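# Move the wooden block from the bench onto the cart

## Task

Lift the wooden block off the bench and lay it flat on the cart's floor at the handle end, next to the profiles. The drop flap must stay open, and anything already in its finished state must remain so. At the end both grippers hold nothing and are away from the cart, having released and backed off, and the robot touches nothing, is upright and is not tilted; a fall or a tilt means failure.

## Robot and tools

ROBOT. A Rainbow Robotics RB-Y1: a base on two drive wheels with two rear casters, a torso whose folding leg (ankle, knee, hip) can squat, shift and bow, two 7-joint arms with parallel grippers, and a head. The base is 0.58 m wide, reaches 0.10 m ahead of the drive axle and 0.57 m behind it, and sweeps a 0.58 m radius when spinning on the spot. It cannot move sideways. Each hand has a wrist camera in a case sticking out sideways that can strike things.

FRAMES. Base frame: origin on the floor midway between the drive wheels, x forward, y left, z up, metres. left_hand and right_hand are printed in it; each is the point between that hand's finger pads, with fingers pointing along the hand's -z and closing along its x. Odometry frame: the base frame as it was at the start; base_odometry counts wheel turns only (slip shows as travel), heading in rad, positive left.

move. One action per call. Options: "base" and/or "joints" (plus optional "min_time_s", "contact_limits"); or "target" (optional "min_time_s"); or "contact_limits" alone; or nothing, which just reports state and images.
- base: one object {"x_m_s", "turn_rad_s", "for_s"}. A velocity command relative to where the robot is, not a place. x_m_s is forward speed, 0 or 0.005 to 0.4 in magnitude (negative backs up); turn_rad_s is leftward turning speed, 0 or 0.02 to 1.509 in magnitude (negative turns right); for_s 0.1 to 5 s. Omitted velocities are 0. Acceleration is 0.4 m/s² (turns 0.5 rad/s²), so the robot coasts up to 1 s (turn 3.1 s) after for_s. Distance is roughly speed times for_s. If |x_m_s| + 0.27|turn_rad_s| exceeds 0.4, both are scaled down together.
- joints: one object of absolute targets keyed by joint name: torso_squat_rad 0 to 1.2, torso_shift_rad -0.3 to 0.6, torso_pitch_rad -0.2 to 1.4, torso_yaw_rad -1.5 to 1.5 (lift both arms sideways 0.2 rad or more first); per arm shoulder_pitch ±2.356 (negative swings forward/up), shoulder_roll left 0 to 3.141 / right -3.141 to 0 (outward), shoulder_yaw ±2.094, elbow -2.617 to 0.01 (negative bends), forearm_roll ±3.141, wrist_pitch -1.57 to 1.919, hand_roll ±2.705, all radians; left_gripper_m and right_gripper_m 0 to 0.1 m of pad opening; head_pan_rad ±0.523, head_tilt_rad -0.35 to 1.57 (positive looks down). Torso sums are also bounded: squat+shift ≤1.52; squat-shift+pitch ≤1.57; shift+0.5pitch-0.4squat ≤0.7; shift+0.3pitch-0.5squat ≤0.39.
- target: one hand's absolute pose: side "left" or "right", x, y, z in metres in the base frame (-3 to 3), quat_wxyz four numbers w, x, y, z as the hand lines print them. It is converted once to joint angles, so the hand travels on an arc; break long moves into short steps. Refused while another move still runs.
- min_time_s 0.1 to 8: the shortest duration of each arm, head and torso motion.
- contact_limits: per gripper current cap in mA, 200 to 672.5, lasting until changed; lower means gentler grip.
- cameras: list from head_camera, left_wrist_camera, right_wrist_camera, all; [] for none. blocking: true waits for rest; false returns within about 0.5 s.
To grasp, command an opening at least 0.005 m less than the object's width; the gripper then reads "off_target" or "done", both fine.

wait: seconds 0 to 10; returns state and images. stop: brakes everything still moving. zoom_image: camera plus region [x0, y0, x1, y1] in pixels from the top-left, at most 504 by 504 (head 896x504, wrists 644x364). read_manual: licence texts only. finished_scene: scene number; ends the scene for good.

RESULTS. "move" reads "done" or the worst status. Hand status: "reached" (within 10 mm and 2 degrees), "short" with the gap, or "refused" with a reason. Joint words: off_target (stopped away, may still push), time_out, contact_stop (torso only), limit_stop_at_<name> (built-in guard, including own_body_* near-collisions), not_followed or "joint command not followed" (arm-collision check held it), torque_fault, limit_stop_at_motor_heat. A contact_stop or time_out halts the whole group (torso, or one arm). on_its_own lists what the robot did unasked. lidar_m: 12 distances from the base origin, 30-degree sectors counter-clockwise from straight ahead (4th left, 7th behind, 10th right), seen only at 0.23 m height, "-" for nothing. motor_effort: wheel motor load in percent, peak in brackets; above about 30 at rest suggests pushing on something. wheel_motors_off 1 means the wheels were cut for 2 s after a stall. Joint torques, external torques, wrist force/torque (uncalibrated, offset up to 16 N) and motor temperatures are also listed.

CAUTIONS. A refused call or an unrequested stop cancels the rest of that reply's move, wait and finished_scene calls. The base does not stop on hitting furniture, and a caught upper body can tip the robot. Never let the arms strike or squeeze each other (grippers, fingers and camera cases included). Keep heavy loads close to the body; weight far forward or an abrupt stop after driving forward can topple it. Excess contact torque freezes the robot for 10 s; hot motors (80 °C) brake an arm for 30 s or more. Don't drop things, release moving objects, slam or push hard. Loose objects may occasionally be nudged by outside pushes. Time spent thinking lets the simulation run on.

Each tool is called after "Emit:" by a JSON object that holds its "method" and its "body".

## Session

Emit:
{"method": "move", "body": {"joints": {"head_tilt_rad":0.75,"head_pan_rad":0.45}, "cameras": ["head_camera"]}}

Emit:
{"method": "move", "body": {"joints": {"head_tilt_rad":0.75,"head_pan_rad":-0.3}, "cameras": ["head_camera"]}}

Scene clock: 0.97 s.
Joint torques (N m): left_arm=[-1.65 -0.76 0.52 -0.61 -0.05 -0.69 -0.06] | right_arm=[-3.78 -0.54 -0.92 -1.4 -0.14 -0.55 0.1]
External joint torques (N m): left_arm=[-0.26 -0.91 0.5 -0.06 -0.06 -0.27 -0.05] | right_arm=[-0.18 0.58 -0.87 0.23 -0.2 0.05 0.09]
Motor temperatures (°C): left_arm=[30 28 31 36 34 33 37] | right_arm=[34 30 31 30 36 37 34]
Wrist force (N): left_arm=[0.1 1.5 -7.6] | right_arm=[-2.4 0.8 -4.6]
Wrist torque (N m): left_arm=[-0.34 0.16 0.07] | right_arm=[-0.05 -0.08 -0.11]
Wrist force, peak (N): left_arm=[0.1 1.6 -7.9] | right_arm=[-2.9 0.8 -5.4]
move: done
base_odometry: x=+0.000 y=+0.000 heading=+0.000
lidar_m: 0.74 1.02 1.57 4.56 1.53 1.08 1.02 1.08 1.44 3.61 1.10 0.78
base_status: not commanded
joint_positions: torso_squat_rad=+0.350 torso_shift_rad=+0.000 torso_pitch_rad=+0.000 torso_yaw_rad=+0.000 left_shoulder_pitch_rad=+0.037 left_shoulder_roll_rad=+0.004 left_shoulder_yaw_rad=-0.043 left_elbow_rad=-0.196 left_forearm_roll_rad=-0.014 left_wrist_pitch_rad=+0.002 left_hand_roll_rad=+0.027 left_gripper_m=+0.099 right_shoulder_pitch_rad=-0.040 right_shoulder_roll_rad=-0.021 right_shoulder_yaw_rad=-0.018 right_elbow_rad=-0.235 right_forearm_roll_rad=+0.049 right_wrist_pitch_rad=-0.014 right_hand_roll_rad=+0.035 right_gripper_m=+0.099 head_pan_rad=+0.450 head_tilt_rad=+0.750
joint_status: all done
wheel_motors_off: 0
motor_effort: left_wheel=-1(1) right_wheel=+1(2)
chest: x=-0.2280 y=+0.0001 z=+1.2475 quat_wxyz=(+1.000, +0.000, +0.000, +0.000) (m; base frame)
left_hand: x=-0.1598 y=+0.2200 z=+0.5653 quat_wxyz=(+0.997, +0.000, -0.079, -0.009) (m; base frame)
right_hand: x=-0.0823 y=-0.2360 z=+0.5770 quat_wxyz=(+0.989, -0.016, -0.142, +0.041) (m; base frame)
pictures: head_camera
camera_calibration:
head_camera: T_world_to_cam=[[0.432141, -0.901262, -0.0313247, 0.133575], [-0.586427, -0.254455, -0.768997, 1.04405], [0.685097, 0.350685, -0.638485, 1.01045], [0, 0, 0, 1]] pos_world=[-0.137717, 0.0317015, 1.45221]

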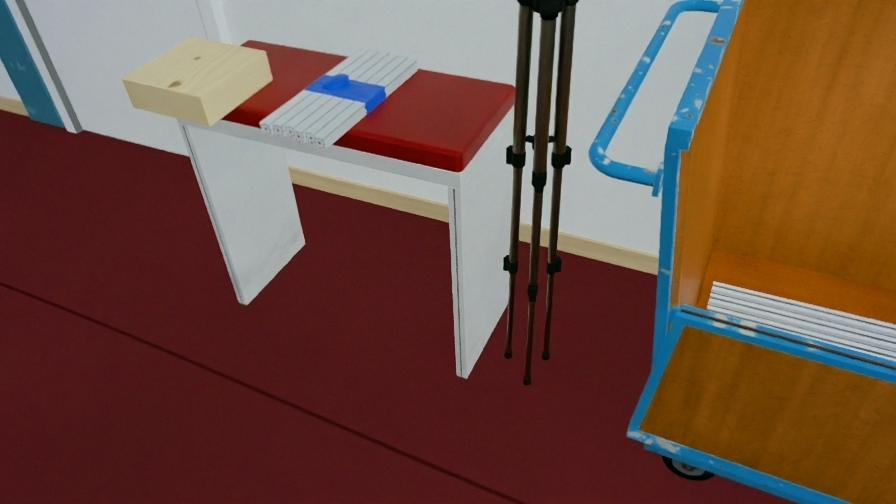

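Scene clock: 2.13 s.
Joint torques (N m): left_arm=[-1.92 -0.78 0.77 -0.46 -0.13 -0.71 -0.03] | right_arm=[-3.36 -0.19 -0.68 -1.44 -0.07 -0.5 -0.1]
External joint torques (N m): left_arm=[-0.54 -0.92 0.75 0.1 -0.13 -0.28 -0.02] | right_arm=[0.24 0.93 -0.63 0.19 -0.13 0.1 -0.11]
Motor temperatures (°C): left_arm=[30 28 31 36 34 33 37] | right_arm=[34 30 31 30 36 37 34]
Wrist force (N): left_arm=[-0.3 1.2 -7.5] | right_arm=[-2.4 1.3 -5.1]
Wrist torque (N m): left_arm=[-0.27 0.08 0.10] | right_arm=[-0.12 -0.06 -0.10]
Wrist force, peak (N): left_arm=[-0.7 1.3 -8.3] | right_arm=[-2.9 1.1 -5.3]
move: done
base_odometry: x=+0.000 y=+0.000 heading=+0.000
lidar_m: 0.75 1.03 1.56 4.58 1.52 1.08 1.02 1.07 1.44 3.61 1.10 0.79
base_status: not commanded
joint_positions: torso_squat_rad=+0.350 torso_shift_rad=+0.000 torso_pitch_rad=+0.000 torso_yaw_rad=+0.000 left_shoulder_pitch_rad=+0.037 left_shoulder_roll_rad=+0.004 left_shoulder_yaw_rad=-0.043 left_elbow_rad=-0.196 left_forearm_roll_rad=-0.014 left_wrist_pitch_rad=+0.002 left_hand_roll_rad=+0.027 left_gripper_m=+0.099 right_shoulder_pitch_rad=-0.040 right_shoulder_roll_rad=-0.021 right_shoulder_yaw_rad=-0.018 right_elbow_rad=-0.235 right_forearm_roll_rad=+0.049 right_wrist_pitch_rad=-0.014 right_hand_roll_rad=+0.035 right_gripper_m=+0.099 head_pan_rad=-0.300 head_tilt_rad=+0.750
joint_status: all done
wheel_motors_off: 0
motor_effort: left_wheel=+0(1) right_wheel=+0(2)
chest: x=-0.2280 y=+0.0001 z=+1.2475 quat_wxyz=(+1.000, +0.000, +0.000, +0.000) (m; base frame)
left_hand: x=-0.1598 y=+0.2200 z=+0.5653 quat_wxyz=(+0.997, +0.000, -0.079, -0.009) (m; base frame)
right_hand: x=-0.0823 y=-0.2360 z=+0.5770 quat_wxyz=(+0.989, -0.016, -0.142, +0.041) (m; base frame)
pictures: head_camera
camera_calibration:
head_camera: T_world_to_cam=[[-0.298078, -0.954025, -0.0313979, -0.0167932], [-0.602503, 0.213557, -0.769015, 1.0407], [0.740364, -0.210309, -0.63846, 1.02188], [0, 0, 0, 1]] pos_world=[-0.134542, -0.0233594, 1.45221]

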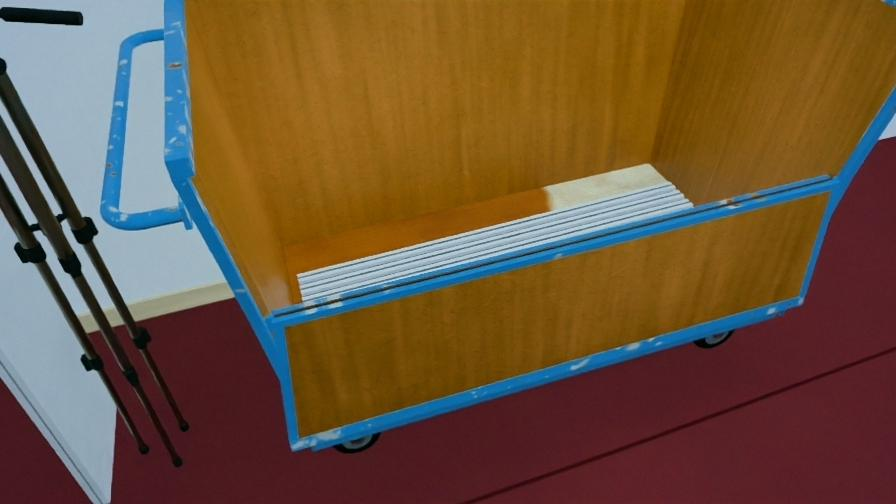

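Emit:
{"method": "move", "body": {"base": {"turn_rad_s":0.7,"for_s":2.133}, "joints": {"torso_squat_rad":0,"torso_pitch_rad":0.9,"head_tilt_rad":0.1,"head_pan_rad":0,"left_gripper_m":0,"right_gripper_m":0,"left_shoulder_pitch_rad":-1.171,"left_shoulder_roll_rad":0.639,"left_shoulder_yaw_rad":-0.321,"left_elbow_rad":-1.791,"left_forearm_roll_rad":0.572,"left_wrist_pitch_rad":1.829,"left_hand_roll_rad":-0.842,"right_shoulder_pitch_rad":-1.171,"right_shoulder_roll_rad":-0.639,"right_shoulder_yaw_rad":0.321,"right_elbow_rad":-1.791,"right_forearm_roll_rad":-0.572,"right_wrist_pitch_rad":1.829,"right_hand_roll_rad":0.842}, "cameras": []}}

Emit:
{"method": "move", "body": {"base": {"x_m_s":0.4,"for_s":3.067}, "cameras": []}}

Emit:
{"method": "move", "body": {"base": {"turn_rad_s":-0.7,"for_s":2.133}, "cameras": ["head_camera"]}}

Scene clock: 22.10 s.
Joint torques (N m): left_arm=[-12.92 3.81 5.62 -6.7 -0.07 -0.57 0.27] | right_arm=[-13.01 -6.03 -4.87 -7.3 0.33 -0.13 -0.28]
External joint torques (N m): left_arm=[0.7 -1.77 0.07 0.86 -0.11 -0.43 0.27] | right_arm=[0.25 0.05 0.4 -0.14 0.12 -0.04 -0.28]
Motor temperatures (°C): left_arm=[31 28 31 36 34 33 37] | right_arm=[34 30 31 30 36 37 34]
Wrist force (N): left_arm=[1.0 0.7 -8.0] | right_arm=[-1.0 1.0 -5.2]
Wrist torque (N m): left_arm=[-0.22 0.24 0.05] | right_arm=[-0.11 -0.03 -0.09]
Wrist force, peak (N): left_arm=[-1.7 1.0 -8.9] | right_arm=[-4.9 2.8 -4.8]
move: done
base_odometry: x=+0.000 y=+0.000 heading=+1.493
lidar_m: 4.40 1.64 1.09 1.01 1.04 1.34 2.97 1.22 0.83 0.76 1.03 1.57
base_status: done (sent for 2.13 of 2.13 s)
joint_positions: torso_squat_rad=+0.000 torso_shift_rad=+0.000 torso_pitch_rad=+0.900 torso_yaw_rad=+0.000 left_shoulder_pitch_rad=-1.171 left_shoulder_roll_rad=+0.639 left_shoulder_yaw_rad=-0.321 left_elbow_rad=-1.791 left_forearm_roll_rad=+0.572 left_wrist_pitch_rad=+1.829 left_hand_roll_rad=-0.842 left_gripper_m=+0.000 right_shoulder_pitch_rad=-1.171 right_shoulder_roll_rad=-0.639 right_shoulder_yaw_rad=+0.321 right_elbow_rad=-1.791 right_forearm_roll_rad=-0.572 right_wrist_pitch_rad=+1.829 right_hand_roll_rad=+0.842 right_gripper_m=+0.000 head_pan_rad=+0.000 head_tilt_rad=+0.100
joint_status: all done
wheel_motors_off: 0
motor_effort: left_wheel=-1(33) right_wheel=+18(56)
chest: x=+0.0144 y=+0.0001 z=+1.1728 quat_wxyz=(+0.900, +0.000, +0.435, +0.000) (m; base frame)
left_hand: x=+0.4003 y=+0.1553 z=+0.8002 quat_wxyz=(+0.707, +0.001, +0.000, -0.707) (m; base frame)
right_hand: x=+0.4003 y=-0.1551 z=+0.8002 quat_wxyz=(+0.707, -0.001, +0.000, +0.707) (m; base frame)
pictures: none
No camera images: "cameras" was empty.

Scene clock: 26.60 s.
Joint torques (N m): left_arm=[-12.29 3.96 5.91 -6.91 -0.06 -0.51 0.19] | right_arm=[-13.25 -6.12 -4.7 -7.31 0.27 -0.07 -0.24]
External joint torques (N m): left_arm=[1.33 -1.62 0.37 0.66 -0.1 -0.36 0.19] | right_arm=[0.02 -0.04 0.57 -0.14 0.05 0.02 -0.24]
Motor temperatures (°C): left_arm=[31 28 31 36 34 33 37] | right_arm=[34 30 31 30 36 37 34]
Wrist force (N): left_arm=[0.4 1.5 -7.7] | right_arm=[-1.3 0.8 -5.2]
Wrist torque (N m): left_arm=[-0.34 0.16 0.07] | right_arm=[-0.06 -0.04 -0.10]
Wrist force, peak (N): left_arm=[0.7 2.0 -8.4] | right_arm=[-0.9 0.5 -5.7]
move: done
base_odometry: x=+0.095 y=+1.223 heading=+1.494
lidar_m: 4.06 1.82 1.23 1.14 1.16 1.50 3.31 1.31 1.05 0.82 1.44 1.81
base_status: done (sent for 3.07 of 3.07 s)
joint_positions: torso_squat_rad=+0.000 torso_shift_rad=+0.000 torso_pitch_rad=+0.900 torso_yaw_rad=+0.000 left_shoulder_pitch_rad=-1.171 left_shoulder_roll_rad=+0.639 left_shoulder_yaw_rad=-0.321 left_elbow_rad=-1.791 left_forearm_roll_rad=+0.572 left_wrist_pitch_rad=+1.829 left_hand_roll_rad=-0.842 left_gripper_m=+0.000 right_shoulder_pitch_rad=-1.171 right_shoulder_roll_rad=-0.639 right_shoulder_yaw_rad=+0.321 right_elbow_rad=-1.791 right_forearm_roll_rad=-0.572 right_wrist_pitch_rad=+1.829 right_hand_roll_rad=+0.842 right_gripper_m=+0.000 head_pan_rad=+0.000 head_tilt_rad=+0.100
joint_status: not commanded
wheel_motors_off: 0
motor_effort: left_wheel=+12(33) right_wheel=-11(47)
chest: x=+0.0144 y=+0.0001 z=+1.1728 quat_wxyz=(+0.900, +0.000, +0.435, +0.000) (m; base frame)
left_hand: x=+0.4003 y=+0.1553 z=+0.8002 quat_wxyz=(+0.707, +0.001, +0.000, -0.707) (m; base frame)
right_hand: x=+0.4002 y=-0.1551 z=+0.8002 quat_wxyz=(+0.707, -0.001, +0.000, +0.707) (m; base frame)
pictures: none
No camera images: "cameras" was empty.

Scene clock: 30.47 s.
Joint torques (N m): left_arm=[-12.71 3.95 5.92 -6.78 -0.21 -0.45 0.2] | right_arm=[-13.7 -6 -4.71 -7.29 0.36 -0.03 -0.32]
External joint torques (N m): left_arm=[0.92 -1.63 0.37 0.79 -0.25 -0.3 0.2] | right_arm=[-0.43 0.07 0.56 -0.13 0.15 0.06 -0.32]
Motor temperatures (°C): left_arm=[31 28 31 36 34 33 37] | right_arm=[34 30 31 30 36 37 34]
Wrist force (N): left_arm=[0.6 1.8 -7.5] | right_arm=[-1.2 0.8 -5.4]
Wrist torque (N m): left_arm=[-0.36 0.18 0.09] | right_arm=[-0.08 -0.04 -0.06]
Wrist force, peak (N): left_arm=[0.6 1.0 -8.5] | right_arm=[-0.7 0.7 -5.7]
move: done
base_odometry: x=+0.095 y=+1.223 heading=+0.001
lidar_m: 0.79 1.42 1.92 4.38 1.68 1.20 1.15 1.20 1.61 4.07 1.30 1.04
base_status: done (sent for 2.13 of 2.13 s)
joint_positions: torso_squat_rad=+0.000 torso_shift_rad=+0.000 torso_pitch_rad=+0.900 torso_yaw_rad=+0.000 left_shoulder_pitch_rad=-1.171 left_shoulder_roll_rad=+0.639 left_shoulder_yaw_rad=-0.321 left_elbow_rad=-1.791 left_forearm_roll_rad=+0.572 left_wrist_pitch_rad=+1.829 left_hand_roll_rad=-0.842 left_gripper_m=+0.000 right_shoulder_pitch_rad=-1.171 right_shoulder_roll_rad=-0.639 right_shoulder_yaw_rad=+0.321 right_elbow_rad=-1.791 right_forearm_roll_rad=-0.572 right_wrist_pitch_rad=+1.829 right_hand_roll_rad=+0.842 right_gripper_m=+0.000 head_pan_rad=+0.000 head_tilt_rad=+0.100
joint_status: not commanded
wheel_motors_off: 0
motor_effort: left_wheel=+18(37) right_wheel=-3(39)
chest: x=+0.0144 y=+0.0001 z=+1.1728 quat_wxyz=(+0.900, +0.000, +0.435, +0.000) (m; base frame)
left_hand: x=+0.4003 y=+0.1553 z=+0.8002 quat_wxyz=(+0.707, +0.001, +0.000, -0.707) (m; base frame)
right_hand: x=+0.4002 y=-0.1551 z=+0.8002 quat_wxyz=(+0.707, -0.001, +0.000, +0.707) (m; base frame)
pictures: head_camera
camera_calibration:
head_camera: T_world_to_cam=[[-0.0106246, -0.999502, -0.0297278, 0.0391314], [-0.809164, 0.0260604, -0.587005, 0.952529], [0.587487, 0.0178179, -0.809037, 0.872125], [0, 0, 0, 1]] pos_world=[0.258805, -0.00125082, 1.26588]

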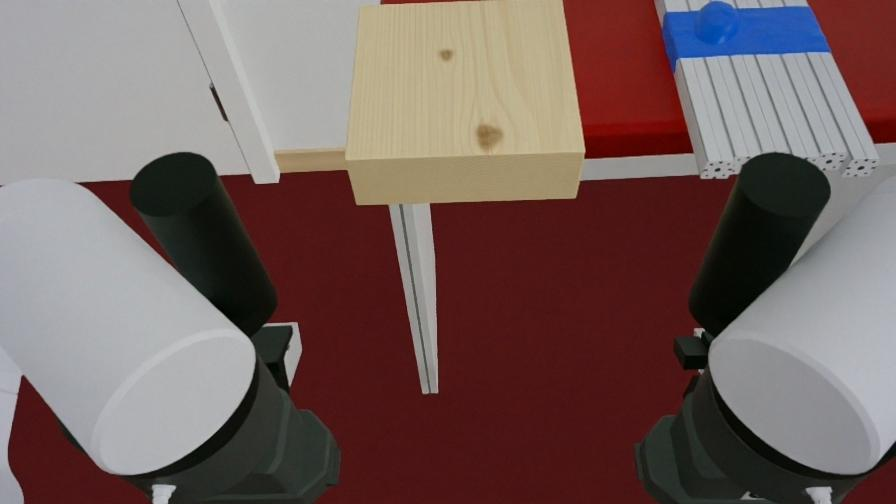

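Emit:
{"method": "move", "body": {"base": {"x_m_s":0.344,"for_s":1.25}, "cameras": ["head_camera","right_wrist_camera"]}}

Scene clock: 35.67 s.
Joint torques (N m): left_arm=[-12.94 3.8 5.89 -6.9 -0.13 -0.56 0.23] | right_arm=[-13.21 -5.51 -4.68 -7.52 0.33 -0.07 -0.27]
External joint torques (N m): left_arm=[0.68 -1.78 0.35 0.66 -0.17 -0.41 0.23] | right_arm=[0.05 0.56 0.58 -0.35 0.11 0.02 -0.26]
Motor temperatures (°C): left_arm=[31 28 31 36 34 33 37] | right_arm=[34 30 31 31 36 37 34]
Wrist force (N): left_arm=[0.8 1.4 -7.2] | right_arm=[-0.7 0.8 -4.8]
Wrist torque (N m): left_arm=[-0.32 0.23 0.05] | right_arm=[-0.08 0.03 -0.10]
Wrist force, peak (N): left_arm=[0.2 1.2 -8.4] | right_arm=[-1.4 0.8 -5.5]
move: done
base_odometry: x=+0.531 y=+1.223 heading=+0.001
lidar_m: 0.36 0.36 1.33 3.42 2.33 1.66 1.58 1.63 2.20 1.14 0.74 0.90
base_status: done (sent for 1.27 of 1.27 s)
joint_positions: torso_squat_rad=+0.000 torso_shift_rad=+0.000 torso_pitch_rad=+0.900 torso_yaw_rad=+0.000 left_shoulder_pitch_rad=-1.171 left_shoulder_roll_rad=+0.639 left_shoulder_yaw_rad=-0.321 left_elbow_rad=-1.791 left_forearm_roll_rad=+0.572 left_wrist_pitch_rad=+1.829 left_hand_roll_rad=-0.842 left_gripper_m=+0.000 right_shoulder_pitch_rad=-1.171 right_shoulder_roll_rad=-0.639 right_shoulder_yaw_rad=+0.321 right_elbow_rad=-1.791 right_forearm_roll_rad=-0.572 right_wrist_pitch_rad=+1.829 right_hand_roll_rad=+0.842 right_gripper_m=+0.000 head_pan_rad=+0.000 head_tilt_rad=+0.100
joint_status: not commanded
wheel_motors_off: 0
motor_effort: left_wheel=-4(46) right_wheel=+3(34)
chest: x=+0.0144 y=+0.0001 z=+1.1728 quat_wxyz=(+0.900, +0.000, +0.435, +0.000) (m; base frame)
left_hand: x=+0.4003 y=+0.1553 z=+0.8002 quat_wxyz=(+0.707, +0.001, +0.000, -0.707) (m; base frame)
right_hand: x=+0.4002 y=-0.1551 z=+0.8001 quat_wxyz=(+0.707, -0.001, +0.000, +0.707) (m; base frame)
pictures: head_camera, right_wrist_camera
camera_calibration:
head_camera: T_world_to_cam=[[-0.0106246, -0.999502, -0.0297278, 0.0391314], [-0.809164, 0.0260604, -0.587005, 0.952529], [0.587487, 0.0178179, -0.809037, 0.872125], [0, 0, 0, 1]] pos_world=[0.258805, -0.00125082, 1.26588]
right_wrist_camera: T_world_to_cam=[[0.0284625, -0.999276, -0.0252514, -0.147405], [-0.861541, -0.0373338, 0.506313, -0.0389742], [-0.506889, 0.0073442, -0.86198, 0.965938], [0, 0, 0, 1]] pos_world=[0.460241, -0.155847, 0.84863]

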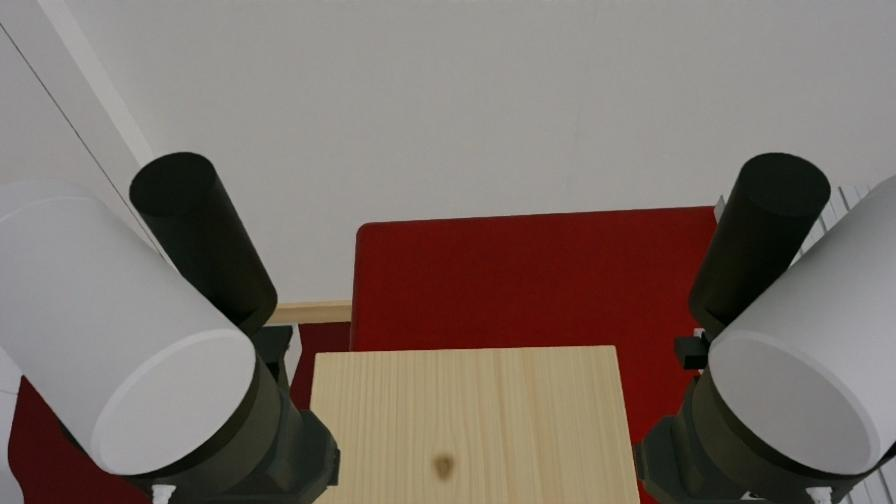

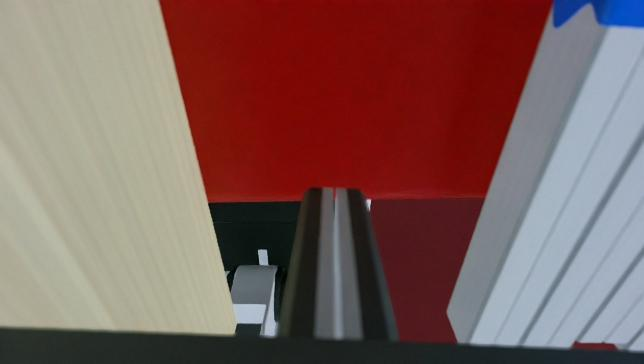

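Emit:
{"method": "move", "body": {"joints": {"left_shoulder_pitch_rad":-1.243,"left_shoulder_roll_rad":0.550,"left_shoulder_yaw_rad":-0.392,"left_elbow_rad":-1.738,"left_forearm_roll_rad":0.521,"left_wrist_pitch_rad":1.845,"left_hand_roll_rad":-0.784,"right_shoulder_pitch_rad":-1.243,"right_shoulder_roll_rad":-0.550,"right_shoulder_yaw_rad":0.392,"right_elbow_rad":-1.738,"right_forearm_roll_rad":-0.521,"right_wrist_pitch_rad":1.845,"right_hand_roll_rad":0.784}, "min_time_s": 2.5, "cameras": ["head_camera","left_wrist_camera"]}}

Emit:
{"method": "move", "body": {"joints": {"torso_pitch_rad":0.8}, "min_time_s": 1, "cameras": ["head_camera"]}}

Scene clock: 41.70 s.
Joint torques (N m): left_arm=[-22.74 -23.79 -2.27 -15.23 8.99 -11.38 0.88] | right_arm=[-24.13 22.32 1.69 -15.25 -6.99 -8.97 -0.76]
External joint torques (N m): left_arm=[-8.12 -27.6 -7.39 -7.47 8.96 -11.25 0.88] | right_arm=[-9.85 26.64 6.52 -7.91 -7.21 -8.9 -0.76]
Motor temperatures (°C): left_arm=[31 28 31 36 34 33 37] | right_arm=[34 30 31 31 36 37 34]
Wrist force (N): left_arm=[-58.3 -1.9 3.7] | right_arm=[-51.4 4.5 2.7]
Wrist torque (N m): left_arm=[-0.49 0.62 -0.40] | right_arm=[0.03 -0.08 0.36]
Wrist force, peak (N): left_arm=[-59.4 -1.7 2.7] | right_arm=[-51.9 4.4 3.2]
move: done
base_odometry: x=+0.531 y=+1.223 heading=+0.001
lidar_m: 0.36 0.37 1.33 3.44 2.34 1.66 1.58 1.65 2.20 1.12 0.74 0.88
base_status: not commanded
joint_positions: torso_squat_rad=+0.000 torso_shift_rad=+0.000 torso_pitch_rad=+0.899 torso_yaw_rad=+0.000 left_shoulder_pitch_rad=-1.241 left_shoulder_roll_rad=+0.557 left_shoulder_yaw_rad=-0.390 left_elbow_rad=-1.736 left_forearm_roll_rad=+0.519 left_wrist_pitch_rad=+1.848 left_hand_roll_rad=-0.784 left_gripper_m=-0.001 right_shoulder_pitch_rad=-1.241 right_shoulder_roll_rad=-0.557 right_shoulder_yaw_rad=+0.390 right_elbow_rad=-1.736 right_forearm_roll_rad=-0.519 right_wrist_pitch_rad=+1.847 right_hand_roll_rad=+0.784 right_gripper_m=+0.000 head_pan_rad=+0.000 head_tilt_rad=+0.100
joint_status: all done
wheel_motors_off: 0
motor_effort: left_wheel=-2(5) right_wheel=+2(5)
chest: x=+0.0140 y=+0.0002 z=+1.1730 quat_wxyz=(+0.901, +0.000, +0.435, +0.000) (m; base frame)
left_hand: x=+0.4005 y=+0.1177 z=+0.7992 quat_wxyz=(+0.709, +0.003, +0.004, -0.706) (m; base frame)
right_hand: x=+0.4003 y=-0.1172 z=+0.7991 quat_wxyz=(+0.708, -0.003, +0.004, +0.706) (m; base frame)
pictures: head_camera, left_wrist_camera
camera_calibration:
head_camera: T_world_to_cam=[[-0.0103823, -0.999505, -0.0297015, 0.0391392], [-0.808742, 0.0258619, -0.587595, 0.953015], [0.588072, 0.0179202, -0.80861, 0.871907], [0, 0, 0, 1]] pos_world=[0.258405, -0.00115167, 1.26618]
left_wrist_camera: T_world_to_cam=[[0.0310018, -0.999337, -0.0190948, 0.119887], [-0.887345, -0.0363108, 0.459675, 0.0213137], [-0.460064, 0.00269286, -0.887882, 0.96608], [0, 0, 0, 1]] pos_world=[0.459654, 0.11798, 0.850257]

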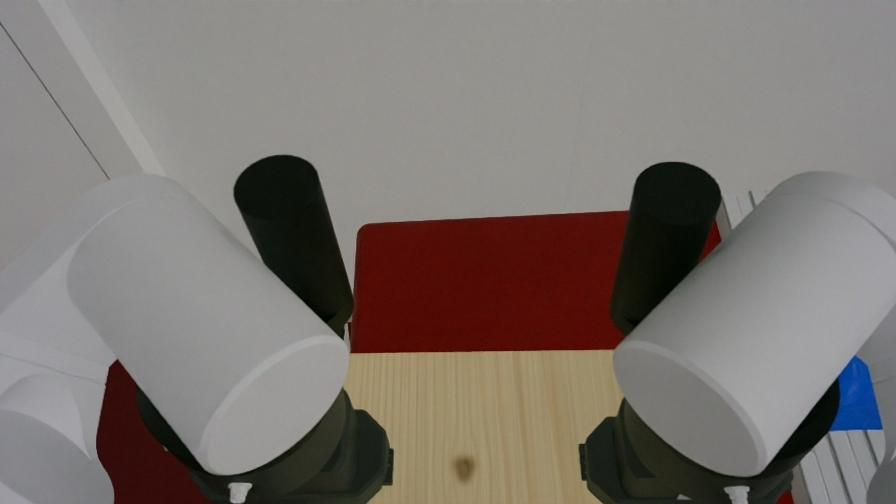

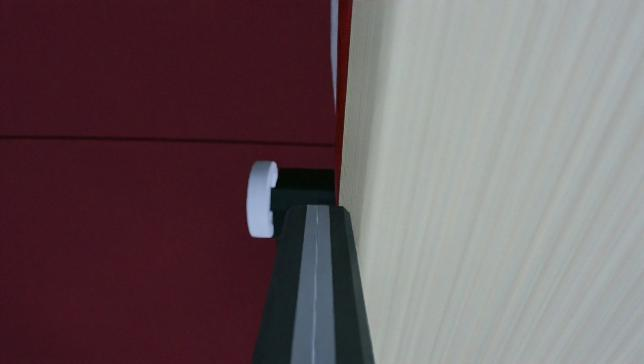

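Scene clock: 42.97 s.
Joint torques (N m): left_arm=[-26.98 -20.53 1.76 -18.58 8.78 -9.92 0.63] | right_arm=[-28.17 21.49 -0.55 -19.95 -7.86 -8.66 -0.63]
External joint torques (N m): left_arm=[-10.97 -24.87 -3.91 -11.07 8.88 -9.66 0.63] | right_arm=[-12.47 26.31 4.8 -12.83 -8.21 -8.46 -0.62]
Motor temperatures (°C): left_arm=[31 28 31 36 34 33 37] | right_arm=[34 30 31 31 36 37 34]
Wrist force (N): left_arm=[-50.6 1.3 -19.5] | right_arm=[-50.8 2.5 -18.2]
Wrist torque (N m): left_arm=[-0.29 0.83 -0.30] | right_arm=[-0.28 0.10 0.30]
Wrist force, peak (N): left_arm=[-58.3 -2.3 0.0] | right_arm=[-51.2 1.0 -18.8]
move: done
base_odometry: x=+0.531 y=+1.223 heading=+0.001
lidar_m: 0.36 0.36 1.33 3.43 2.33 1.66 1.58 1.64 2.19 1.13 0.75 0.88
base_status: not commanded
joint_positions: torso_squat_rad=+0.000 torso_shift_rad=+0.000 torso_pitch_rad=+0.801 torso_yaw_rad=+0.000 left_shoulder_pitch_rad=-1.240 left_shoulder_roll_rad=+0.556 left_shoulder_yaw_rad=-0.391 left_elbow_rad=-1.735 left_forearm_roll_rad=+0.519 left_wrist_pitch_rad=+1.847 left_hand_roll_rad=-0.784 left_gripper_m=-0.001 right_shoulder_pitch_rad=-1.240 right_shoulder_roll_rad=-0.557 right_shoulder_yaw_rad=+0.391 right_elbow_rad=-1.735 right_forearm_roll_rad=-0.519 right_wrist_pitch_rad=+1.847 right_hand_roll_rad=+0.784 right_gripper_m=+0.000 head_pan_rad=+0.000 head_tilt_rad=+0.100
joint_status: all done
wheel_motors_off: 0
motor_effort: left_wheel=-2(3) right_wheel=+2(5)
chest: x=-0.0056 y=+0.0001 z=+1.1959 quat_wxyz=(+0.921, +0.000, +0.390, +0.000) (m; base frame)
left_hand: x=+0.4152 y=+0.1175 z=+0.8613 quat_wxyz=(+0.708, +0.038, -0.030, -0.705) (m; base frame)
right_hand: x=+0.4152 y=-0.1175 z=+0.8611 quat_wxyz=(+0.708, -0.038, -0.030, +0.705) (m; base frame)
pictures: head_camera
camera_calibration:
head_camera: T_world_to_cam=[[-0.00755161, -0.999504, -0.0305705, 0.040701], [-0.747049, 0.0259611, -0.664262, 1.04256], [0.664726, 0.0178214, -0.746875, 0.828546], [0, 0, 0, 1]] pos_world=[0.228396, -0.00115113, 1.3126]

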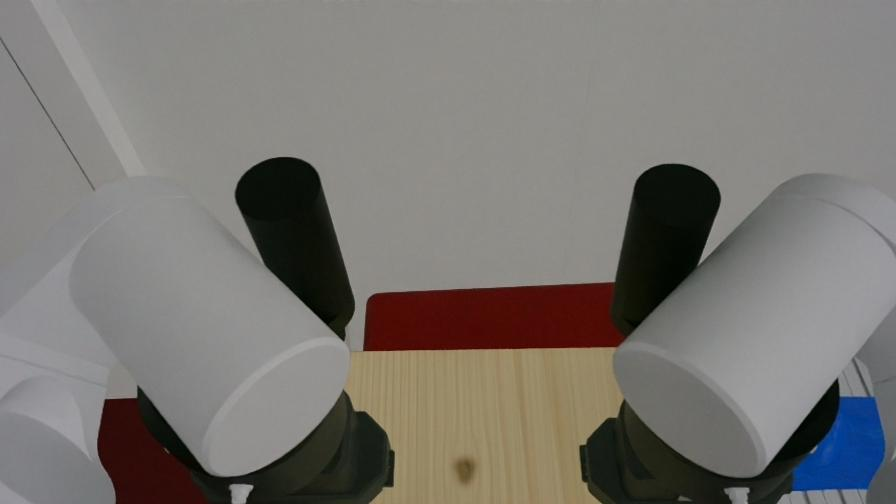

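Emit:
{"method": "move", "body": {"base": {"x_m_s":-0.4,"for_s":1.133}, "cameras": []}}

Emit:
{"method": "move", "body": {"base": {"turn_rad_s":-0.7,"for_s":2.133}, "joints": {"torso_pitch_rad":0.9}, "cameras": []}}

Emit:
{"method": "move", "body": {"base": {"x_m_s":0.4,"for_s":3.833}, "cameras": []}}

Emit:
{"method": "move", "body": {"base": {"turn_rad_s":0.7,"for_s":2.167}, "cameras": ["head_camera"]}}

Scene clock: 48.87 s.
Joint torques (N m): left_arm=[-27.54 -20.24 2.32 -18.77 8.65 -9.89 0.67] | right_arm=[-29.29 21.22 -0.96 -20.4 -7.87 -8.54 -0.64]
External joint torques (N m): left_arm=[-11.53 -24.58 -3.35 -11.27 8.76 -9.63 0.66] | right_arm=[-13.59 26.05 4.39 -13.28 -8.22 -8.34 -0.64]
Motor temperatures (°C): left_arm=[31 28 31 36 35 34 37] | right_arm=[34 30 31 31 36 38 34]
Wrist force (N): left_arm=[-50.4 1.0 -19.3] | right_arm=[-51.0 1.4 -18.0]
Wrist torque (N m): left_arm=[-0.16 0.79 -0.29] | right_arm=[-0.23 0.12 0.28]
Wrist force, peak (N): left_arm=[-51.7 0.3 -19.2] | right_arm=[-51.3 1.8 -19.0]
move: done
base_odometry: x=+0.078 y=+1.223 heading=+0.000
lidar_m: 0.81 1.46 1.95 4.38 1.67 1.19 1.13 1.19 1.58 4.00 1.31 1.04
base_status: done (sent for 1.13 of 1.13 s)
joint_positions: torso_squat_rad=+0.000 torso_shift_rad=+0.000 torso_pitch_rad=+0.801 torso_yaw_rad=+0.000 left_shoulder_pitch_rad=-1.240 left_shoulder_roll_rad=+0.556 left_shoulder_yaw_rad=-0.391 left_elbow_rad=-1.735 left_forearm_roll_rad=+0.519 left_wrist_pitch_rad=+1.847 left_hand_roll_rad=-0.784 left_gripper_m=-0.001 right_shoulder_pitch_rad=-1.240 right_shoulder_roll_rad=-0.557 right_shoulder_yaw_rad=+0.391 right_elbow_rad=-1.735 right_forearm_roll_rad=-0.519 right_wrist_pitch_rad=+1.847 right_hand_roll_rad=+0.784 right_gripper_m=+0.000 head_pan_rad=+0.000 head_tilt_rad=+0.100
joint_status: not commanded
wheel_motors_off: 0
motor_effort: left_wheel=-7(24) right_wheel=+7(47)
chest: x=-0.0056 y=+0.0001 z=+1.1959 quat_wxyz=(+0.921, +0.000, +0.390, +0.000) (m; base frame)
left_hand: x=+0.4151 y=+0.1174 z=+0.8612 quat_wxyz=(+0.708, +0.037, -0.030, -0.705) (m; base frame)
right_hand: x=+0.4151 y=-0.1175 z=+0.8610 quat_wxyz=(+0.708, -0.038, -0.030, +0.705) (m; base frame)
pictures: none
No camera images: "cameras" was empty.

Scene clock: 52.73 s.
Joint torques (N m): left_arm=[-26.06 -20.58 1.38 -19.03 8.97 -9.45 0.6] | right_arm=[-27.84 21.85 -0.74 -20.41 -8 -8.11 -0.75]
External joint torques (N m): left_arm=[-11.49 -24.37 -3.72 -11.26 8.93 -9.33 0.6] | right_arm=[-13.6 26.15 4.08 -13.06 -8.22 -8.04 -0.75]
Motor temperatures (°C): left_arm=[31 28 31 37 35 34 37] | right_arm=[35 30 31 32 37 38 34]
Wrist force (N): left_arm=[-50.6 2.2 -19.3] | right_arm=[-51.0 0.2 -18.3]
Wrist torque (N m): left_arm=[-0.12 0.72 -0.28] | right_arm=[-0.19 0.10 0.27]
Wrist force, peak (N): left_arm=[-51.6 2.3 -19.6] | right_arm=[-51.4 0.1 -18.7]
move: done
base_odometry: x=+0.078 y=+1.223 heading=-1.493
lidar_m: 2.23 1.20 1.05 0.80 1.45 2.07 3.94 1.57 1.19 1.14 1.19 1.66
base_status: done (sent for 2.13 of 2.13 s)
joint_positions: torso_squat_rad=+0.000 torso_shift_rad=+0.000 torso_pitch_rad=+0.901 torso_yaw_rad=+0.000 left_shoulder_pitch_rad=-1.240 left_shoulder_roll_rad=+0.556 left_shoulder_yaw_rad=-0.391 left_elbow_rad=-1.735 left_forearm_roll_rad=+0.519 left_wrist_pitch_rad=+1.847 left_hand_roll_rad=-0.784 left_gripper_m=-0.001 right_shoulder_pitch_rad=-1.240 right_shoulder_roll_rad=-0.556 right_shoulder_yaw_rad=+0.391 right_elbow_rad=-1.735 right_forearm_roll_rad=-0.519 right_wrist_pitch_rad=+1.847 right_hand_roll_rad=+0.784 right_gripper_m=+0.000 head_pan_rad=+0.000 head_tilt_rad=+0.100
joint_status: all done
wheel_motors_off: 0
motor_effort: left_wheel=+16(44) right_wheel=-1(41)
chest: x=+0.0148 y=+0.0001 z=+1.1726 quat_wxyz=(+0.900, +0.000, +0.435, +0.000) (m; base frame)
left_hand: x=+0.4001 y=+0.1174 z=+0.7975 quat_wxyz=(+0.708, +0.002, +0.005, -0.706) (m; base frame)
right_hand: x=+0.4000 y=-0.1176 z=+0.7973 quat_wxyz=(+0.708, -0.002, +0.006, +0.706) (m; base frame)
pictures: none
No camera images: "cameras" was empty.

Scene clock: 58.00 s.
Joint torques (N m): left_arm=[-25.47 -20.44 1.59 -19.2 8.98 -9.44 0.61] | right_arm=[-27.51 21.93 -0.76 -20.69 -8.25 -8.11 -0.59]
External joint torques (N m): left_arm=[-10.9 -24.23 -3.51 -11.43 8.94 -9.32 0.6] | right_arm=[-13.27 26.23 4.06 -13.34 -8.47 -8.04 -0.59]
Motor temperatures (°C): left_arm=[31 28 31 37 35 35 37] | right_arm=[35 31 31 32 37 38 34]
Wrist force (N): left_arm=[-51.0 2.5 -19.5] | right_arm=[-50.8 0.6 -17.9]
Wrist torque (N m): left_arm=[-0.21 0.76 -0.26] | right_arm=[-0.25 0.09 0.29]
Wrist force, peak (N): left_arm=[-51.5 2.2 -19.5] | right_arm=[-52.0 -0.7 -18.1]
move: done
base_odometry: x=+0.197 y=-0.306 heading=-1.493
lidar_m: 4.79 0.80 0.60 0.58 0.61 1.14 4.18 1.65 1.23 1.18 1.24 1.73
base_status: done (sent for 3.83 of 3.83 s)
joint_positions: torso_squat_rad=+0.000 torso_shift_rad=+0.000 torso_pitch_rad=+0.901 torso_yaw_rad=+0.000 left_shoulder_pitch_rad=-1.240 left_shoulder_roll_rad=+0.556 left_shoulder_yaw_rad=-0.391 left_elbow_rad=-1.735 left_forearm_roll_rad=+0.519 left_wrist_pitch_rad=+1.847 left_hand_roll_rad=-0.784 left_gripper_m=-0.001 right_shoulder_pitch_rad=-1.240 right_shoulder_roll_rad=-0.556 right_shoulder_yaw_rad=+0.391 right_elbow_rad=-1.735 right_forearm_roll_rad=-0.519 right_wrist_pitch_rad=+1.847 right_hand_roll_rad=+0.784 right_gripper_m=+0.000 head_pan_rad=+0.000 head_tilt_rad=+0.100
joint_status: not commanded
wheel_motors_off: 0
motor_effort: left_wheel=+1(45) right_wheel=-2(34)
chest: x=+0.0148 y=+0.0001 z=+1.1726 quat_wxyz=(+0.900, +0.000, +0.435, +0.000) (m; base frame)
left_hand: x=+0.4001 y=+0.1173 z=+0.7976 quat_wxyz=(+0.708, +0.002, +0.005, -0.706) (m; base frame)
right_hand: x=+0.4000 y=-0.1176 z=+0.7974 quat_wxyz=(+0.708, -0.002, +0.005, +0.706) (m; base frame)
pictures: none
No camera images: "cameras" was empty.

Scene clock: 61.90 s.
Joint torques (N m): left_arm=[-25.79 -20.42 1.71 -19.23 9.04 -9.39 0.64] | right_arm=[-27.52 21.74 -0.61 -20.74 -8.21 -8.14 -0.6]
External joint torques (N m): left_arm=[-11.22 -24.21 -3.38 -11.46 9 -9.26 0.63] | right_arm=[-13.27 26.04 4.21 -13.39 -8.44 -8.07 -0.6]
Motor temperatures (°C): left_arm=[31 29 31 37 36 35 37] | right_arm=[35 31 31 33 37 39 34]
Wrist force (N): left_arm=[-50.5 2.4 -18.1] | right_arm=[-51.3 0.2 -17.6]
Wrist torque (N m): left_arm=[-0.23 0.82 -0.28] | right_arm=[-0.19 0.08 0.27]
Wrist force, peak (N): left_arm=[-51.7 2.2 -19.6] | right_arm=[-52.1 0.2 -18.4]
move: done
base_odometry: x=+0.197 y=-0.306 heading=+0.023
lidar_m: 0.59 0.62 1.14 4.78 1.70 1.22 1.17 1.26 1.69 4.49 0.85 0.61
base_status: done (sent for 2.17 of 2.17 s)
joint_positions: torso_squat_rad=+0.000 torso_shift_rad=+0.000 torso_pitch_rad=+0.901 torso_yaw_rad=+0.000 left_shoulder_pitch_rad=-1.240 left_shoulder_roll_rad=+0.556 left_shoulder_yaw_rad=-0.391 left_elbow_rad=-1.735 left_forearm_roll_rad=+0.519 left_wrist_pitch_rad=+1.847 left_hand_roll_rad=-0.784 left_gripper_m=-0.001 right_shoulder_pitch_rad=-1.240 right_shoulder_roll_rad=-0.556 right_shoulder_yaw_rad=+0.391 right_elbow_rad=-1.735 right_forearm_roll_rad=-0.519 right_wrist_pitch_rad=+1.847 right_hand_roll_rad=+0.784 right_gripper_m=+0.000 head_pan_rad=+0.000 head_tilt_rad=+0.100
joint_status: not commanded
wheel_motors_off: 0
motor_effort: left_wheel=-3(39) right_wheel=+17(35)
chest: x=+0.0148 y=+0.0001 z=+1.1726 quat_wxyz=(+0.900, +0.000, +0.435, +0.000) (m; base frame)
left_hand: x=+0.4001 y=+0.1173 z=+0.7976 quat_wxyz=(+0.708, +0.002, +0.005, -0.706) (m; base frame)
right_hand: x=+0.4000 y=-0.1176 z=+0.7974 quat_wxyz=(+0.708, -0.002, +0.005, +0.706) (m; base frame)
pictures: head_camera
camera_calibration:
head_camera: T_world_to_cam=[[-0.0105684, -0.999504, -0.029661, 0.0390226], [-0.809669, 0.0259604, -0.586313, 0.951897], [0.586792, 0.0178192, -0.809542, 0.872248], [0, 0, 0, 1]] pos_world=[0.259306, -0.00125112, 1.26539]

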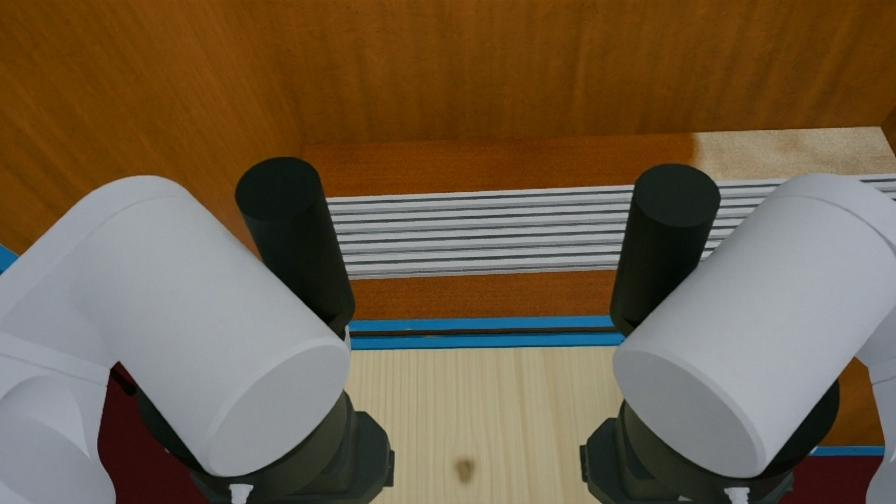

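Emit:
{"method": "move", "body": {"base": {"turn_rad_s":0.1,"for_s":0.4}, "cameras": []}}

Emit:
{"method": "move", "body": {"base": {"x_m_s":0.304,"for_s":1.333}, "cameras": ["head_camera"]}}

Emit:
{"method": "move", "body": {"joints": {"torso_squat_rad":0.5,"torso_shift_rad":0.27,"torso_pitch_rad":1.2}, "min_time_s": 2, "cameras": []}}

Emit:
{"method": "move", "body": {"joints": {"left_shoulder_pitch_rad":-1.152,"left_shoulder_roll_rad":0.544,"left_shoulder_yaw_rad":-0.448,"left_elbow_rad":-1.708,"left_forearm_roll_rad":0.416,"left_wrist_pitch_rad":1.664,"left_hand_roll_rad":-0.782,"right_shoulder_pitch_rad":-1.152,"right_shoulder_roll_rad":-0.544,"right_shoulder_yaw_rad":0.448,"right_elbow_rad":-1.708,"right_forearm_roll_rad":-0.416,"right_wrist_pitch_rad":1.664,"right_hand_roll_rad":0.782}, "min_time_s": 1, "cameras": []}}

Emit:
{"method": "move", "body": {"joints": {"left_shoulder_pitch_rad":-1.082,"left_shoulder_roll_rad":0.520,"left_shoulder_yaw_rad":-0.504,"left_elbow_rad":-1.630,"left_forearm_roll_rad":0.307,"left_wrist_pitch_rad":1.466,"left_hand_roll_rad":-0.769,"right_shoulder_pitch_rad":-1.082,"right_shoulder_roll_rad":-0.520,"right_shoulder_yaw_rad":0.504,"right_elbow_rad":-1.630,"right_forearm_roll_rad":-0.307,"right_wrist_pitch_rad":1.466,"right_hand_roll_rad":0.769}, "min_time_s": 1, "cameras": []}}

Emit:
{"method": "move", "body": {"joints": {"left_shoulder_pitch_rad":-1.036,"left_shoulder_roll_rad":0.487,"left_shoulder_yaw_rad":-0.556,"left_elbow_rad":-1.503,"left_forearm_roll_rad":0.196,"left_wrist_pitch_rad":1.255,"left_hand_roll_rad":-0.736,"right_shoulder_pitch_rad":-1.036,"right_shoulder_roll_rad":-0.487,"right_shoulder_yaw_rad":0.556,"right_elbow_rad":-1.503,"right_forearm_roll_rad":-0.196,"right_wrist_pitch_rad":1.255,"right_hand_roll_rad":0.736}, "min_time_s": 1, "cameras": ["head_camera","left_wrist_camera"]}}

Scene clock: 71.07 s.
Joint torques (N m): left_arm=[-25.53 -20.54 1.58 -19.25 8.98 -9.35 0.67] | right_arm=[-27.64 21.87 -0.81 -20.53 -8.2 -8.24 -0.76]
External joint torques (N m): left_arm=[-10.96 -24.33 -3.51 -11.48 8.95 -9.22 0.67] | right_arm=[-13.4 26.17 4.01 -13.17 -8.42 -8.17 -0.76]
Motor temperatures (°C): left_arm=[32 29 31 38 36 35 37] | right_arm=[35 31 31 33 38 39 34]
Wrist force (N): left_arm=[-50.8 2.5 -18.4] | right_arm=[-51.2 0.4 -17.5]
Wrist torque (N m): left_arm=[-0.24 0.77 -0.27] | right_arm=[-0.23 0.07 0.28]
Wrist force, peak (N): left_arm=[-51.8 2.3 -19.4] | right_arm=[-52.0 0.4 -18.1]
move: done
base_odometry: x=+0.197 y=-0.306 heading=+0.063
lidar_m: 0.58 0.62 1.13 4.18 1.64 1.22 1.18 1.27 1.76 4.85 0.81 0.61
base_status: done (sent for 0.4 of 0.4 s)
joint_positions: torso_squat_rad=+0.000 torso_shift_rad=+0.000 torso_pitch_rad=+0.901 torso_yaw_rad=+0.000 left_shoulder_pitch_rad=-1.240 left_shoulder_roll_rad=+0.556 left_shoulder_yaw_rad=-0.391 left_elbow_rad=-1.735 left_forearm_roll_rad=+0.519 left_wrist_pitch_rad=+1.847 left_hand_roll_rad=-0.784 left_gripper_m=-0.001 right_shoulder_pitch_rad=-1.240 right_shoulder_roll_rad=-0.556 right_shoulder_yaw_rad=+0.391 right_elbow_rad=-1.735 right_forearm_roll_rad=-0.519 right_wrist_pitch_rad=+1.847 right_hand_roll_rad=+0.784 right_gripper_m=+0.000 head_pan_rad=+0.000 head_tilt_rad=+0.100
joint_status: not commanded
wheel_motors_off: 0
motor_effort: left_wheel=-3(21) right_wheel=+18(34)
chest: x=+0.0148 y=+0.0001 z=+1.1726 quat_wxyz=(+0.900, +0.000, +0.435, +0.000) (m; base frame)
left_hand: x=+0.4001 y=+0.1173 z=+0.7976 quat_wxyz=(+0.708, +0.002, +0.005, -0.706) (m; base frame)
right_hand: x=+0.4000 y=-0.1176 z=+0.7974 quat_wxyz=(+0.708, -0.002, +0.006, +0.706) (m; base frame)
pictures: none
No camera images: "cameras" was empty.

Scene clock: 73.53 s.
Joint torques (N m): left_arm=[-25.5 -20.73 1.52 -19.17 9.12 -9.46 0.69] | right_arm=[-27.51 21.84 -0.9 -20.52 -8.22 -8.25 -0.57]
External joint torques (N m): left_arm=[-10.93 -24.52 -3.58 -11.41 9.08 -9.33 0.69] | right_arm=[-13.27 26.14 3.92 -13.17 -8.44 -8.18 -0.57]
Motor temperatures (°C): left_arm=[32 29 31 38 36 35 37] | right_arm=[35 31 31 33 38 39 34]
Wrist force (N): left_arm=[-51.2 1.7 -19.6] | right_arm=[-50.5 0.7 -18.6]
Wrist torque (N m): left_arm=[-0.08 0.71 -0.26] | right_arm=[-0.29 0.12 0.27]
Wrist force, peak (N): left_arm=[-51.4 2.3 -19.9] | right_arm=[-51.2 1.4 -18.7]
move: done
base_odometry: x=+0.601 y=-0.280 heading=+0.063
lidar_m: 0.18 0.19 0.27 1.62 2.19 1.65 1.59 1.68 2.34 0.68 0.25 0.20
base_status: done (sent for 1.33 of 1.33 s)
joint_positions: torso_squat_rad=+0.000 torso_shift_rad=+0.000 torso_pitch_rad=+0.901 torso_yaw_rad=+0.000 left_shoulder_pitch_rad=-1.240 left_shoulder_roll_rad=+0.556 left_shoulder_yaw_rad=-0.391 left_elbow_rad=-1.735 left_forearm_roll_rad=+0.519 left_wrist_pitch_rad=+1.847 left_hand_roll_rad=-0.784 left_gripper_m=-0.001 right_shoulder_pitch_rad=-1.240 right_shoulder_roll_rad=-0.556 right_shoulder_yaw_rad=+0.391 right_elbow_rad=-1.735 right_forearm_roll_rad=-0.519 right_wrist_pitch_rad=+1.847 right_hand_roll_rad=+0.784 right_gripper_m=+0.000 head_pan_rad=+0.000 head_tilt_rad=+0.100
joint_status: not commanded
wheel_motors_off: 0
motor_effort: left_wheel=+3(32) right_wheel=-3(45)
chest: x=+0.0148 y=+0.0001 z=+1.1726 quat_wxyz=(+0.900, +0.000, +0.435, +0.000) (m; base frame)
left_hand: x=+0.4001 y=+0.1173 z=+0.7976 quat_wxyz=(+0.708, +0.002, +0.005, -0.706) (m; base frame)
right_hand: x=+0.4000 y=-0.1176 z=+0.7974 quat_wxyz=(+0.708, -0.002, +0.005, +0.706) (m; base frame)
pictures: head_camera
camera_calibration:
head_camera: T_world_to_cam=[[-0.0105684, -0.999504, -0.029661, 0.0390226], [-0.809669, 0.0259604, -0.586313, 0.951897], [0.586792, 0.0178192, -0.809542, 0.872248], [0, 0, 0, 1]] pos_world=[0.259306, -0.00125112, 1.26539]

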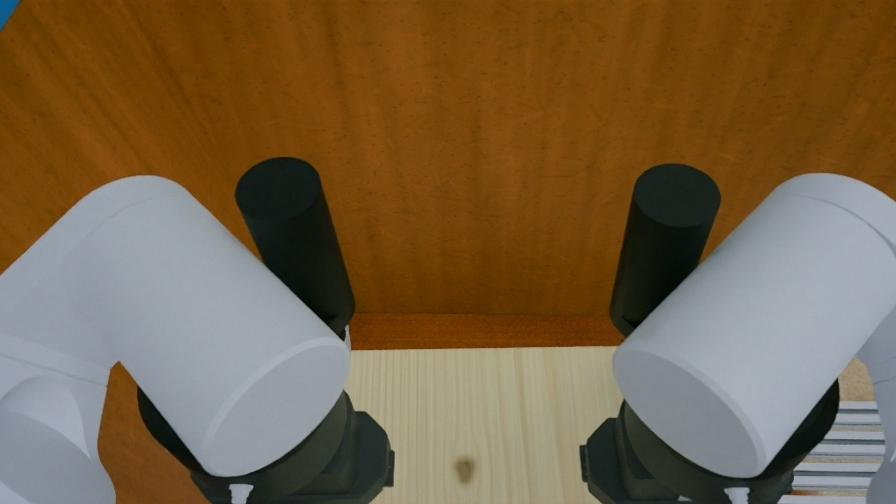

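Scene clock: 76.23 s.
Joint torques (N m): left_arm=[-20.31 -22.05 -1 -19.54 9.69 -8.7 0.34] | right_arm=[-21.52 23.99 0.76 -20.91 -9.2 -6.71 0.06]
External joint torques (N m): left_arm=[-10.86 -23.99 -4.08 -11.45 9.25 -9 0.34] | right_arm=[-12.43 26.48 3.73 -13.3 -9.03 -7.04 0.06]
Motor temperatures (°C): left_arm=[32 29 31 38 36 35 37] | right_arm=[35 31 31 34 38 39 34]
Wrist force (N): left_arm=[-50.4 6.3 -19.1] | right_arm=[-50.0 -6.6 -17.5]
Wrist torque (N m): left_arm=[-0.35 0.72 0.06] | right_arm=[-0.12 0.00 -0.36]
Wrist force, peak (N): left_arm=[-51.6 4.9 -19.5] | right_arm=[-51.5 -1.0 -17.5]
move: done
base_odometry: x=+0.601 y=-0.280 heading=+0.063
lidar_m: 0.18 0.19 0.28 1.61 2.20 1.63 1.58 1.68 2.33 0.66 0.24 0.19
base_status: not commanded
joint_positions: torso_squat_rad=+0.500 torso_shift_rad=+0.270 torso_pitch_rad=+1.201 torso_yaw_rad=+0.000 left_shoulder_pitch_rad=-1.240 left_shoulder_roll_rad=+0.556 left_shoulder_yaw_rad=-0.391 left_elbow_rad=-1.735 left_forearm_roll_rad=+0.519 left_wrist_pitch_rad=+1.847 left_hand_roll_rad=-0.784 left_gripper_m=-0.001 right_shoulder_pitch_rad=-1.240 right_shoulder_roll_rad=-0.556 right_shoulder_yaw_rad=+0.391 right_elbow_rad=-1.735 right_forearm_roll_rad=-0.519 right_wrist_pitch_rad=+1.847 right_hand_roll_rad=+0.784 right_gripper_m=+0.000 head_pan_rad=+0.000 head_tilt_rad=+0.100
joint_status: all done
wheel_motors_off: 0
motor_effort: left_wheel=-4(7) right_wheel=+4(4)
chest: x=+0.2246 y=+0.0001 z=+0.9844 quat_wxyz=(+0.825, +0.000, +0.565, +0.000) (m; base frame)
left_hand: x=+0.4819 y=+0.1173 z=+0.5123 quat_wxyz=(+0.700, -0.103, +0.111, -0.698) (m; base frame)
right_hand: x=+0.4819 y=-0.1175 z=+0.5121 quat_wxyz=(+0.700, +0.103, +0.111, +0.698) (m; base frame)
pictures: none
No camera images: "cameras" was empty.

Scene clock: 77.53 s.
Joint torques (N m): left_arm=[-17.79 -19.81 -1.56 -19.21 7.82 -7.58 0.59] | right_arm=[-14.88 22.39 3.86 -19.44 -7.61 -5.36 0.16]
External joint torques (N m): left_arm=[-10.14 -21.26 -4.15 -11.03 7.46 -7.77 0.6] | right_arm=[-7.56 24.4 6.39 -11.77 -7.53 -5.59 0.16]
Motor temperatures (°C): left_arm=[32 29 31 38 36 35 37] | right_arm=[35 31 31 34 38 39 34]
Wrist force (N): left_arm=[-40.2 3.6 -20.1] | right_arm=[-40.1 -6.4 -15.6]
Wrist torque (N m): left_arm=[-0.27 0.79 -0.21] | right_arm=[0.00 -0.09 -0.51]
Wrist force, peak (N): left_arm=[-56.7 4.9 -20.1] | right_arm=[-56.0 -6.2 -15.2]
move: done
base_odometry: x=+0.601 y=-0.280 heading=+0.063
lidar_m: 0.17 0.18 0.28 1.61 2.20 1.63 1.58 1.70 2.35 0.67 0.26 0.19
base_status: not commanded
joint_positions: torso_squat_rad=+0.500 torso_shift_rad=+0.270 torso_pitch_rad=+1.201 torso_yaw_rad=+0.000 left_shoulder_pitch_rad=-1.149 left_shoulder_roll_rad=+0.549 left_shoulder_yaw_rad=-0.447 left_elbow_rad=-1.705 left_forearm_roll_rad=+0.414 left_wrist_pitch_rad=+1.666 left_hand_roll_rad=-0.782 left_gripper_m=+0.000 right_shoulder_pitch_rad=-1.150 right_shoulder_roll_rad=-0.550 right_shoulder_yaw_rad=+0.446 right_elbow_rad=-1.705 right_forearm_roll_rad=-0.414 right_wrist_pitch_rad=+1.665 right_hand_roll_rad=+0.782 right_gripper_m=+0.000 head_pan_rad=+0.000 head_tilt_rad=+0.100
joint_status: all done
wheel_motors_off: 0
motor_effort: left_wheel=-4(5) right_wheel=+3(6)
chest: x=+0.2246 y=+0.0001 z=+0.9844 quat_wxyz=(+0.825, +0.000, +0.565, +0.000) (m; base frame)
left_hand: x=+0.4638 y=+0.1176 z=+0.4729 quat_wxyz=(+0.703, -0.077, +0.084, -0.702) (m; base frame)
right_hand: x=+0.4645 y=-0.1178 z=+0.4730 quat_wxyz=(+0.704, +0.077, +0.084, +0.702) (m; base frame)
pictures: none
No camera images: "cameras" was empty.

Scene clock: 78.83 s.
Joint torques (N m): left_arm=[-18.8 -25.87 -4.5 -23.52 9.03 -9.72 0.73] | right_arm=[-15 28.78 6.68 -23.16 -8.81 -7.35 0.24]
External joint torques (N m): left_arm=[-12.79 -26.68 -6.44 -15.46 8.78 -9.8 0.73] | right_arm=[-9.3 30.15 8.62 -15.61 -8.83 -7.48 0.24]
Motor temperatures (°C): left_arm=[32 29 31 38 36 35 37] | right_arm=[35 31 31 34 38 39 34]
Wrist force (N): left_arm=[-49.3 2.5 -21.0] | right_arm=[-49.5 -5.2 -16.2]
Wrist torque (N m): left_arm=[-0.31 1.02 -0.27] | right_arm=[0.08 -0.07 -0.64]
Wrist force, peak (N): left_arm=[-59.0 1.6 -21.2] | right_arm=[-58.8 -6.4 -15.4]
move: done
base_odometry: x=+0.601 y=-0.280 heading=+0.063
lidar_m: 0.18 0.19 0.28 1.58 2.20 1.64 1.59 1.68 2.36 0.66 0.27 0.19
base_status: not commanded
joint_positions: torso_squat_rad=+0.500 torso_shift_rad=+0.270 torso_pitch_rad=+1.201 torso_yaw_rad=+0.000 left_shoulder_pitch_rad=-1.079 left_shoulder_roll_rad=+0.526 left_shoulder_yaw_rad=-0.502 left_elbow_rad=-1.626 left_forearm_roll_rad=+0.305 left_wrist_pitch_rad=+1.468 left_hand_roll_rad=-0.769 left_gripper_m=-0.001 right_shoulder_pitch_rad=-1.080 right_shoulder_roll_rad=-0.527 right_shoulder_yaw_rad=+0.502 right_elbow_rad=-1.626 right_forearm_roll_rad=-0.305 right_wrist_pitch_rad=+1.468 right_hand_roll_rad=+0.769 right_gripper_m=+0.000 head_pan_rad=+0.000 head_tilt_rad=+0.100
joint_status: all done
wheel_motors_off: 0
motor_effort: left_wheel=-4(5) right_wheel=+4(6)
chest: x=+0.2246 y=+0.0001 z=+0.9844 quat_wxyz=(+0.825, +0.000, +0.565, +0.000) (m; base frame)
left_hand: x=+0.4452 y=+0.1162 z=+0.4322 quat_wxyz=(+0.705, -0.052, +0.057, -0.704) (m; base frame)
right_hand: x=+0.4460 y=-0.1165 z=+0.4324 quat_wxyz=(+0.706, +0.051, +0.057, +0.704) (m; base frame)
pictures: none
No camera images: "cameras" was empty.

Scene clock: 80.13 s.
Joint torques (N m): left_arm=[-16.49 -26.63 -6.82 -23.6 7.84 -9.59 0.68] | right_arm=[-13.7 29.76 7.96 -23.96 -7.32 -7.65 0.25]
External joint torques (N m): left_arm=[-11.89 -26.79 -8.1 -15.95 7.7 -9.56 0.68] | right_arm=[-9.38 30.48 9.29 -16.8 -7.43 -7.67 0.25]
Motor temperatures (°C): left_arm=[32 29 31 38 36 35 37] | right_arm=[35 31 31 34 38 39 34]
Wrist force (N): left_arm=[-48.2 0.9 -18.7] | right_arm=[-48.5 -3.7 -16.6]
Wrist torque (N m): left_arm=[-0.29 0.89 -0.29] | right_arm=[0.17 -0.11 -0.61]
Wrist force, peak (N): left_arm=[-52.8 2.4 -19.9] | right_arm=[-53.0 -5.4 -15.3]
move: done
base_odometry: x=+0.601 y=-0.280 heading=+0.062
lidar_m: 0.18 0.19 0.27 1.59 2.20 1.63 1.58 1.69 2.35 0.65 0.25 0.19
base_status: not commanded
joint_positions: torso_squat_rad=+0.500 torso_shift_rad=+0.270 torso_pitch_rad=+1.201 torso_yaw_rad=+0.000 left_shoulder_pitch_rad=-1.033 left_shoulder_roll_rad=+0.494 left_shoulder_yaw_rad=-0.554 left_elbow_rad=-1.499 left_forearm_roll_rad=+0.194 left_wrist_pitch_rad=+1.257 left_hand_roll_rad=-0.736 left_gripper_m=-0.001 right_shoulder_pitch_rad=-1.034 right_shoulder_roll_rad=-0.494 right_shoulder_yaw_rad=+0.554 right_elbow_rad=-1.499 right_forearm_roll_rad=-0.194 right_wrist_pitch_rad=+1.257 right_hand_roll_rad=+0.736 right_gripper_m=+0.000 head_pan_rad=+0.000 head_tilt_rad=+0.100
joint_status: all done
wheel_motors_off: 0
motor_effort: left_wheel=-4(5) right_wheel=+4(5)
chest: x=+0.2245 y=+0.0001 z=+0.9844 quat_wxyz=(+0.825, +0.000, +0.565, +0.000) (m; base frame)
left_hand: x=+0.4276 y=+0.1158 z=+0.3914 quat_wxyz=(+0.707, -0.026, +0.031, -0.706) (m; base frame)
right_hand: x=+0.4283 y=-0.1162 z=+0.3914 quat_wxyz=(+0.707, +0.025, +0.031, +0.706) (m; base frame)
pictures: head_camera, left_wrist_camera
camera_calibration:
head_camera: T_world_to_cam=[[-0.0189547, -0.999502, -0.0252464, 0.0332208], [-0.946742, 0.0260607, -0.320937, 0.780939], [0.321435, 0.0178186, -0.946764, 0.791491], [0, 0, 0, 1]] pos_world=[0.485564, -0.00125082, 1.00083]
left_wrist_camera: T_world_to_cam=[[0.027433, -0.999464, -0.0178663, 0.110477], [-0.84826, -0.0327314, 0.528568, 0.188689], [-0.52887, 0.000655046, -0.848703, 0.630746], [0, 0, 0, 1]] pos_world=[0.490609, 0.11618, 0.437554]

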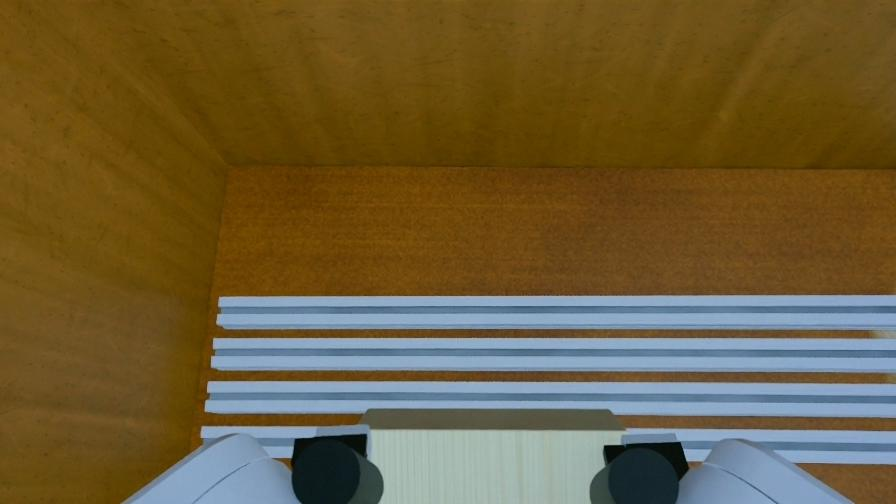

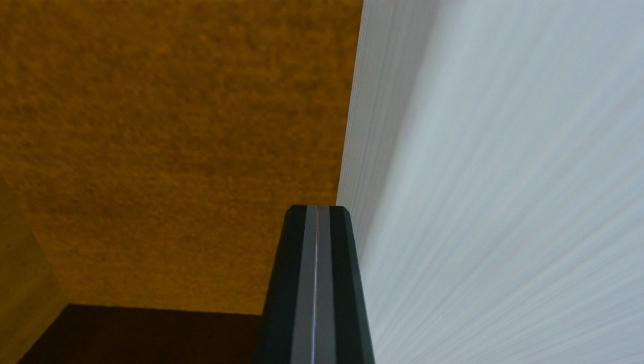

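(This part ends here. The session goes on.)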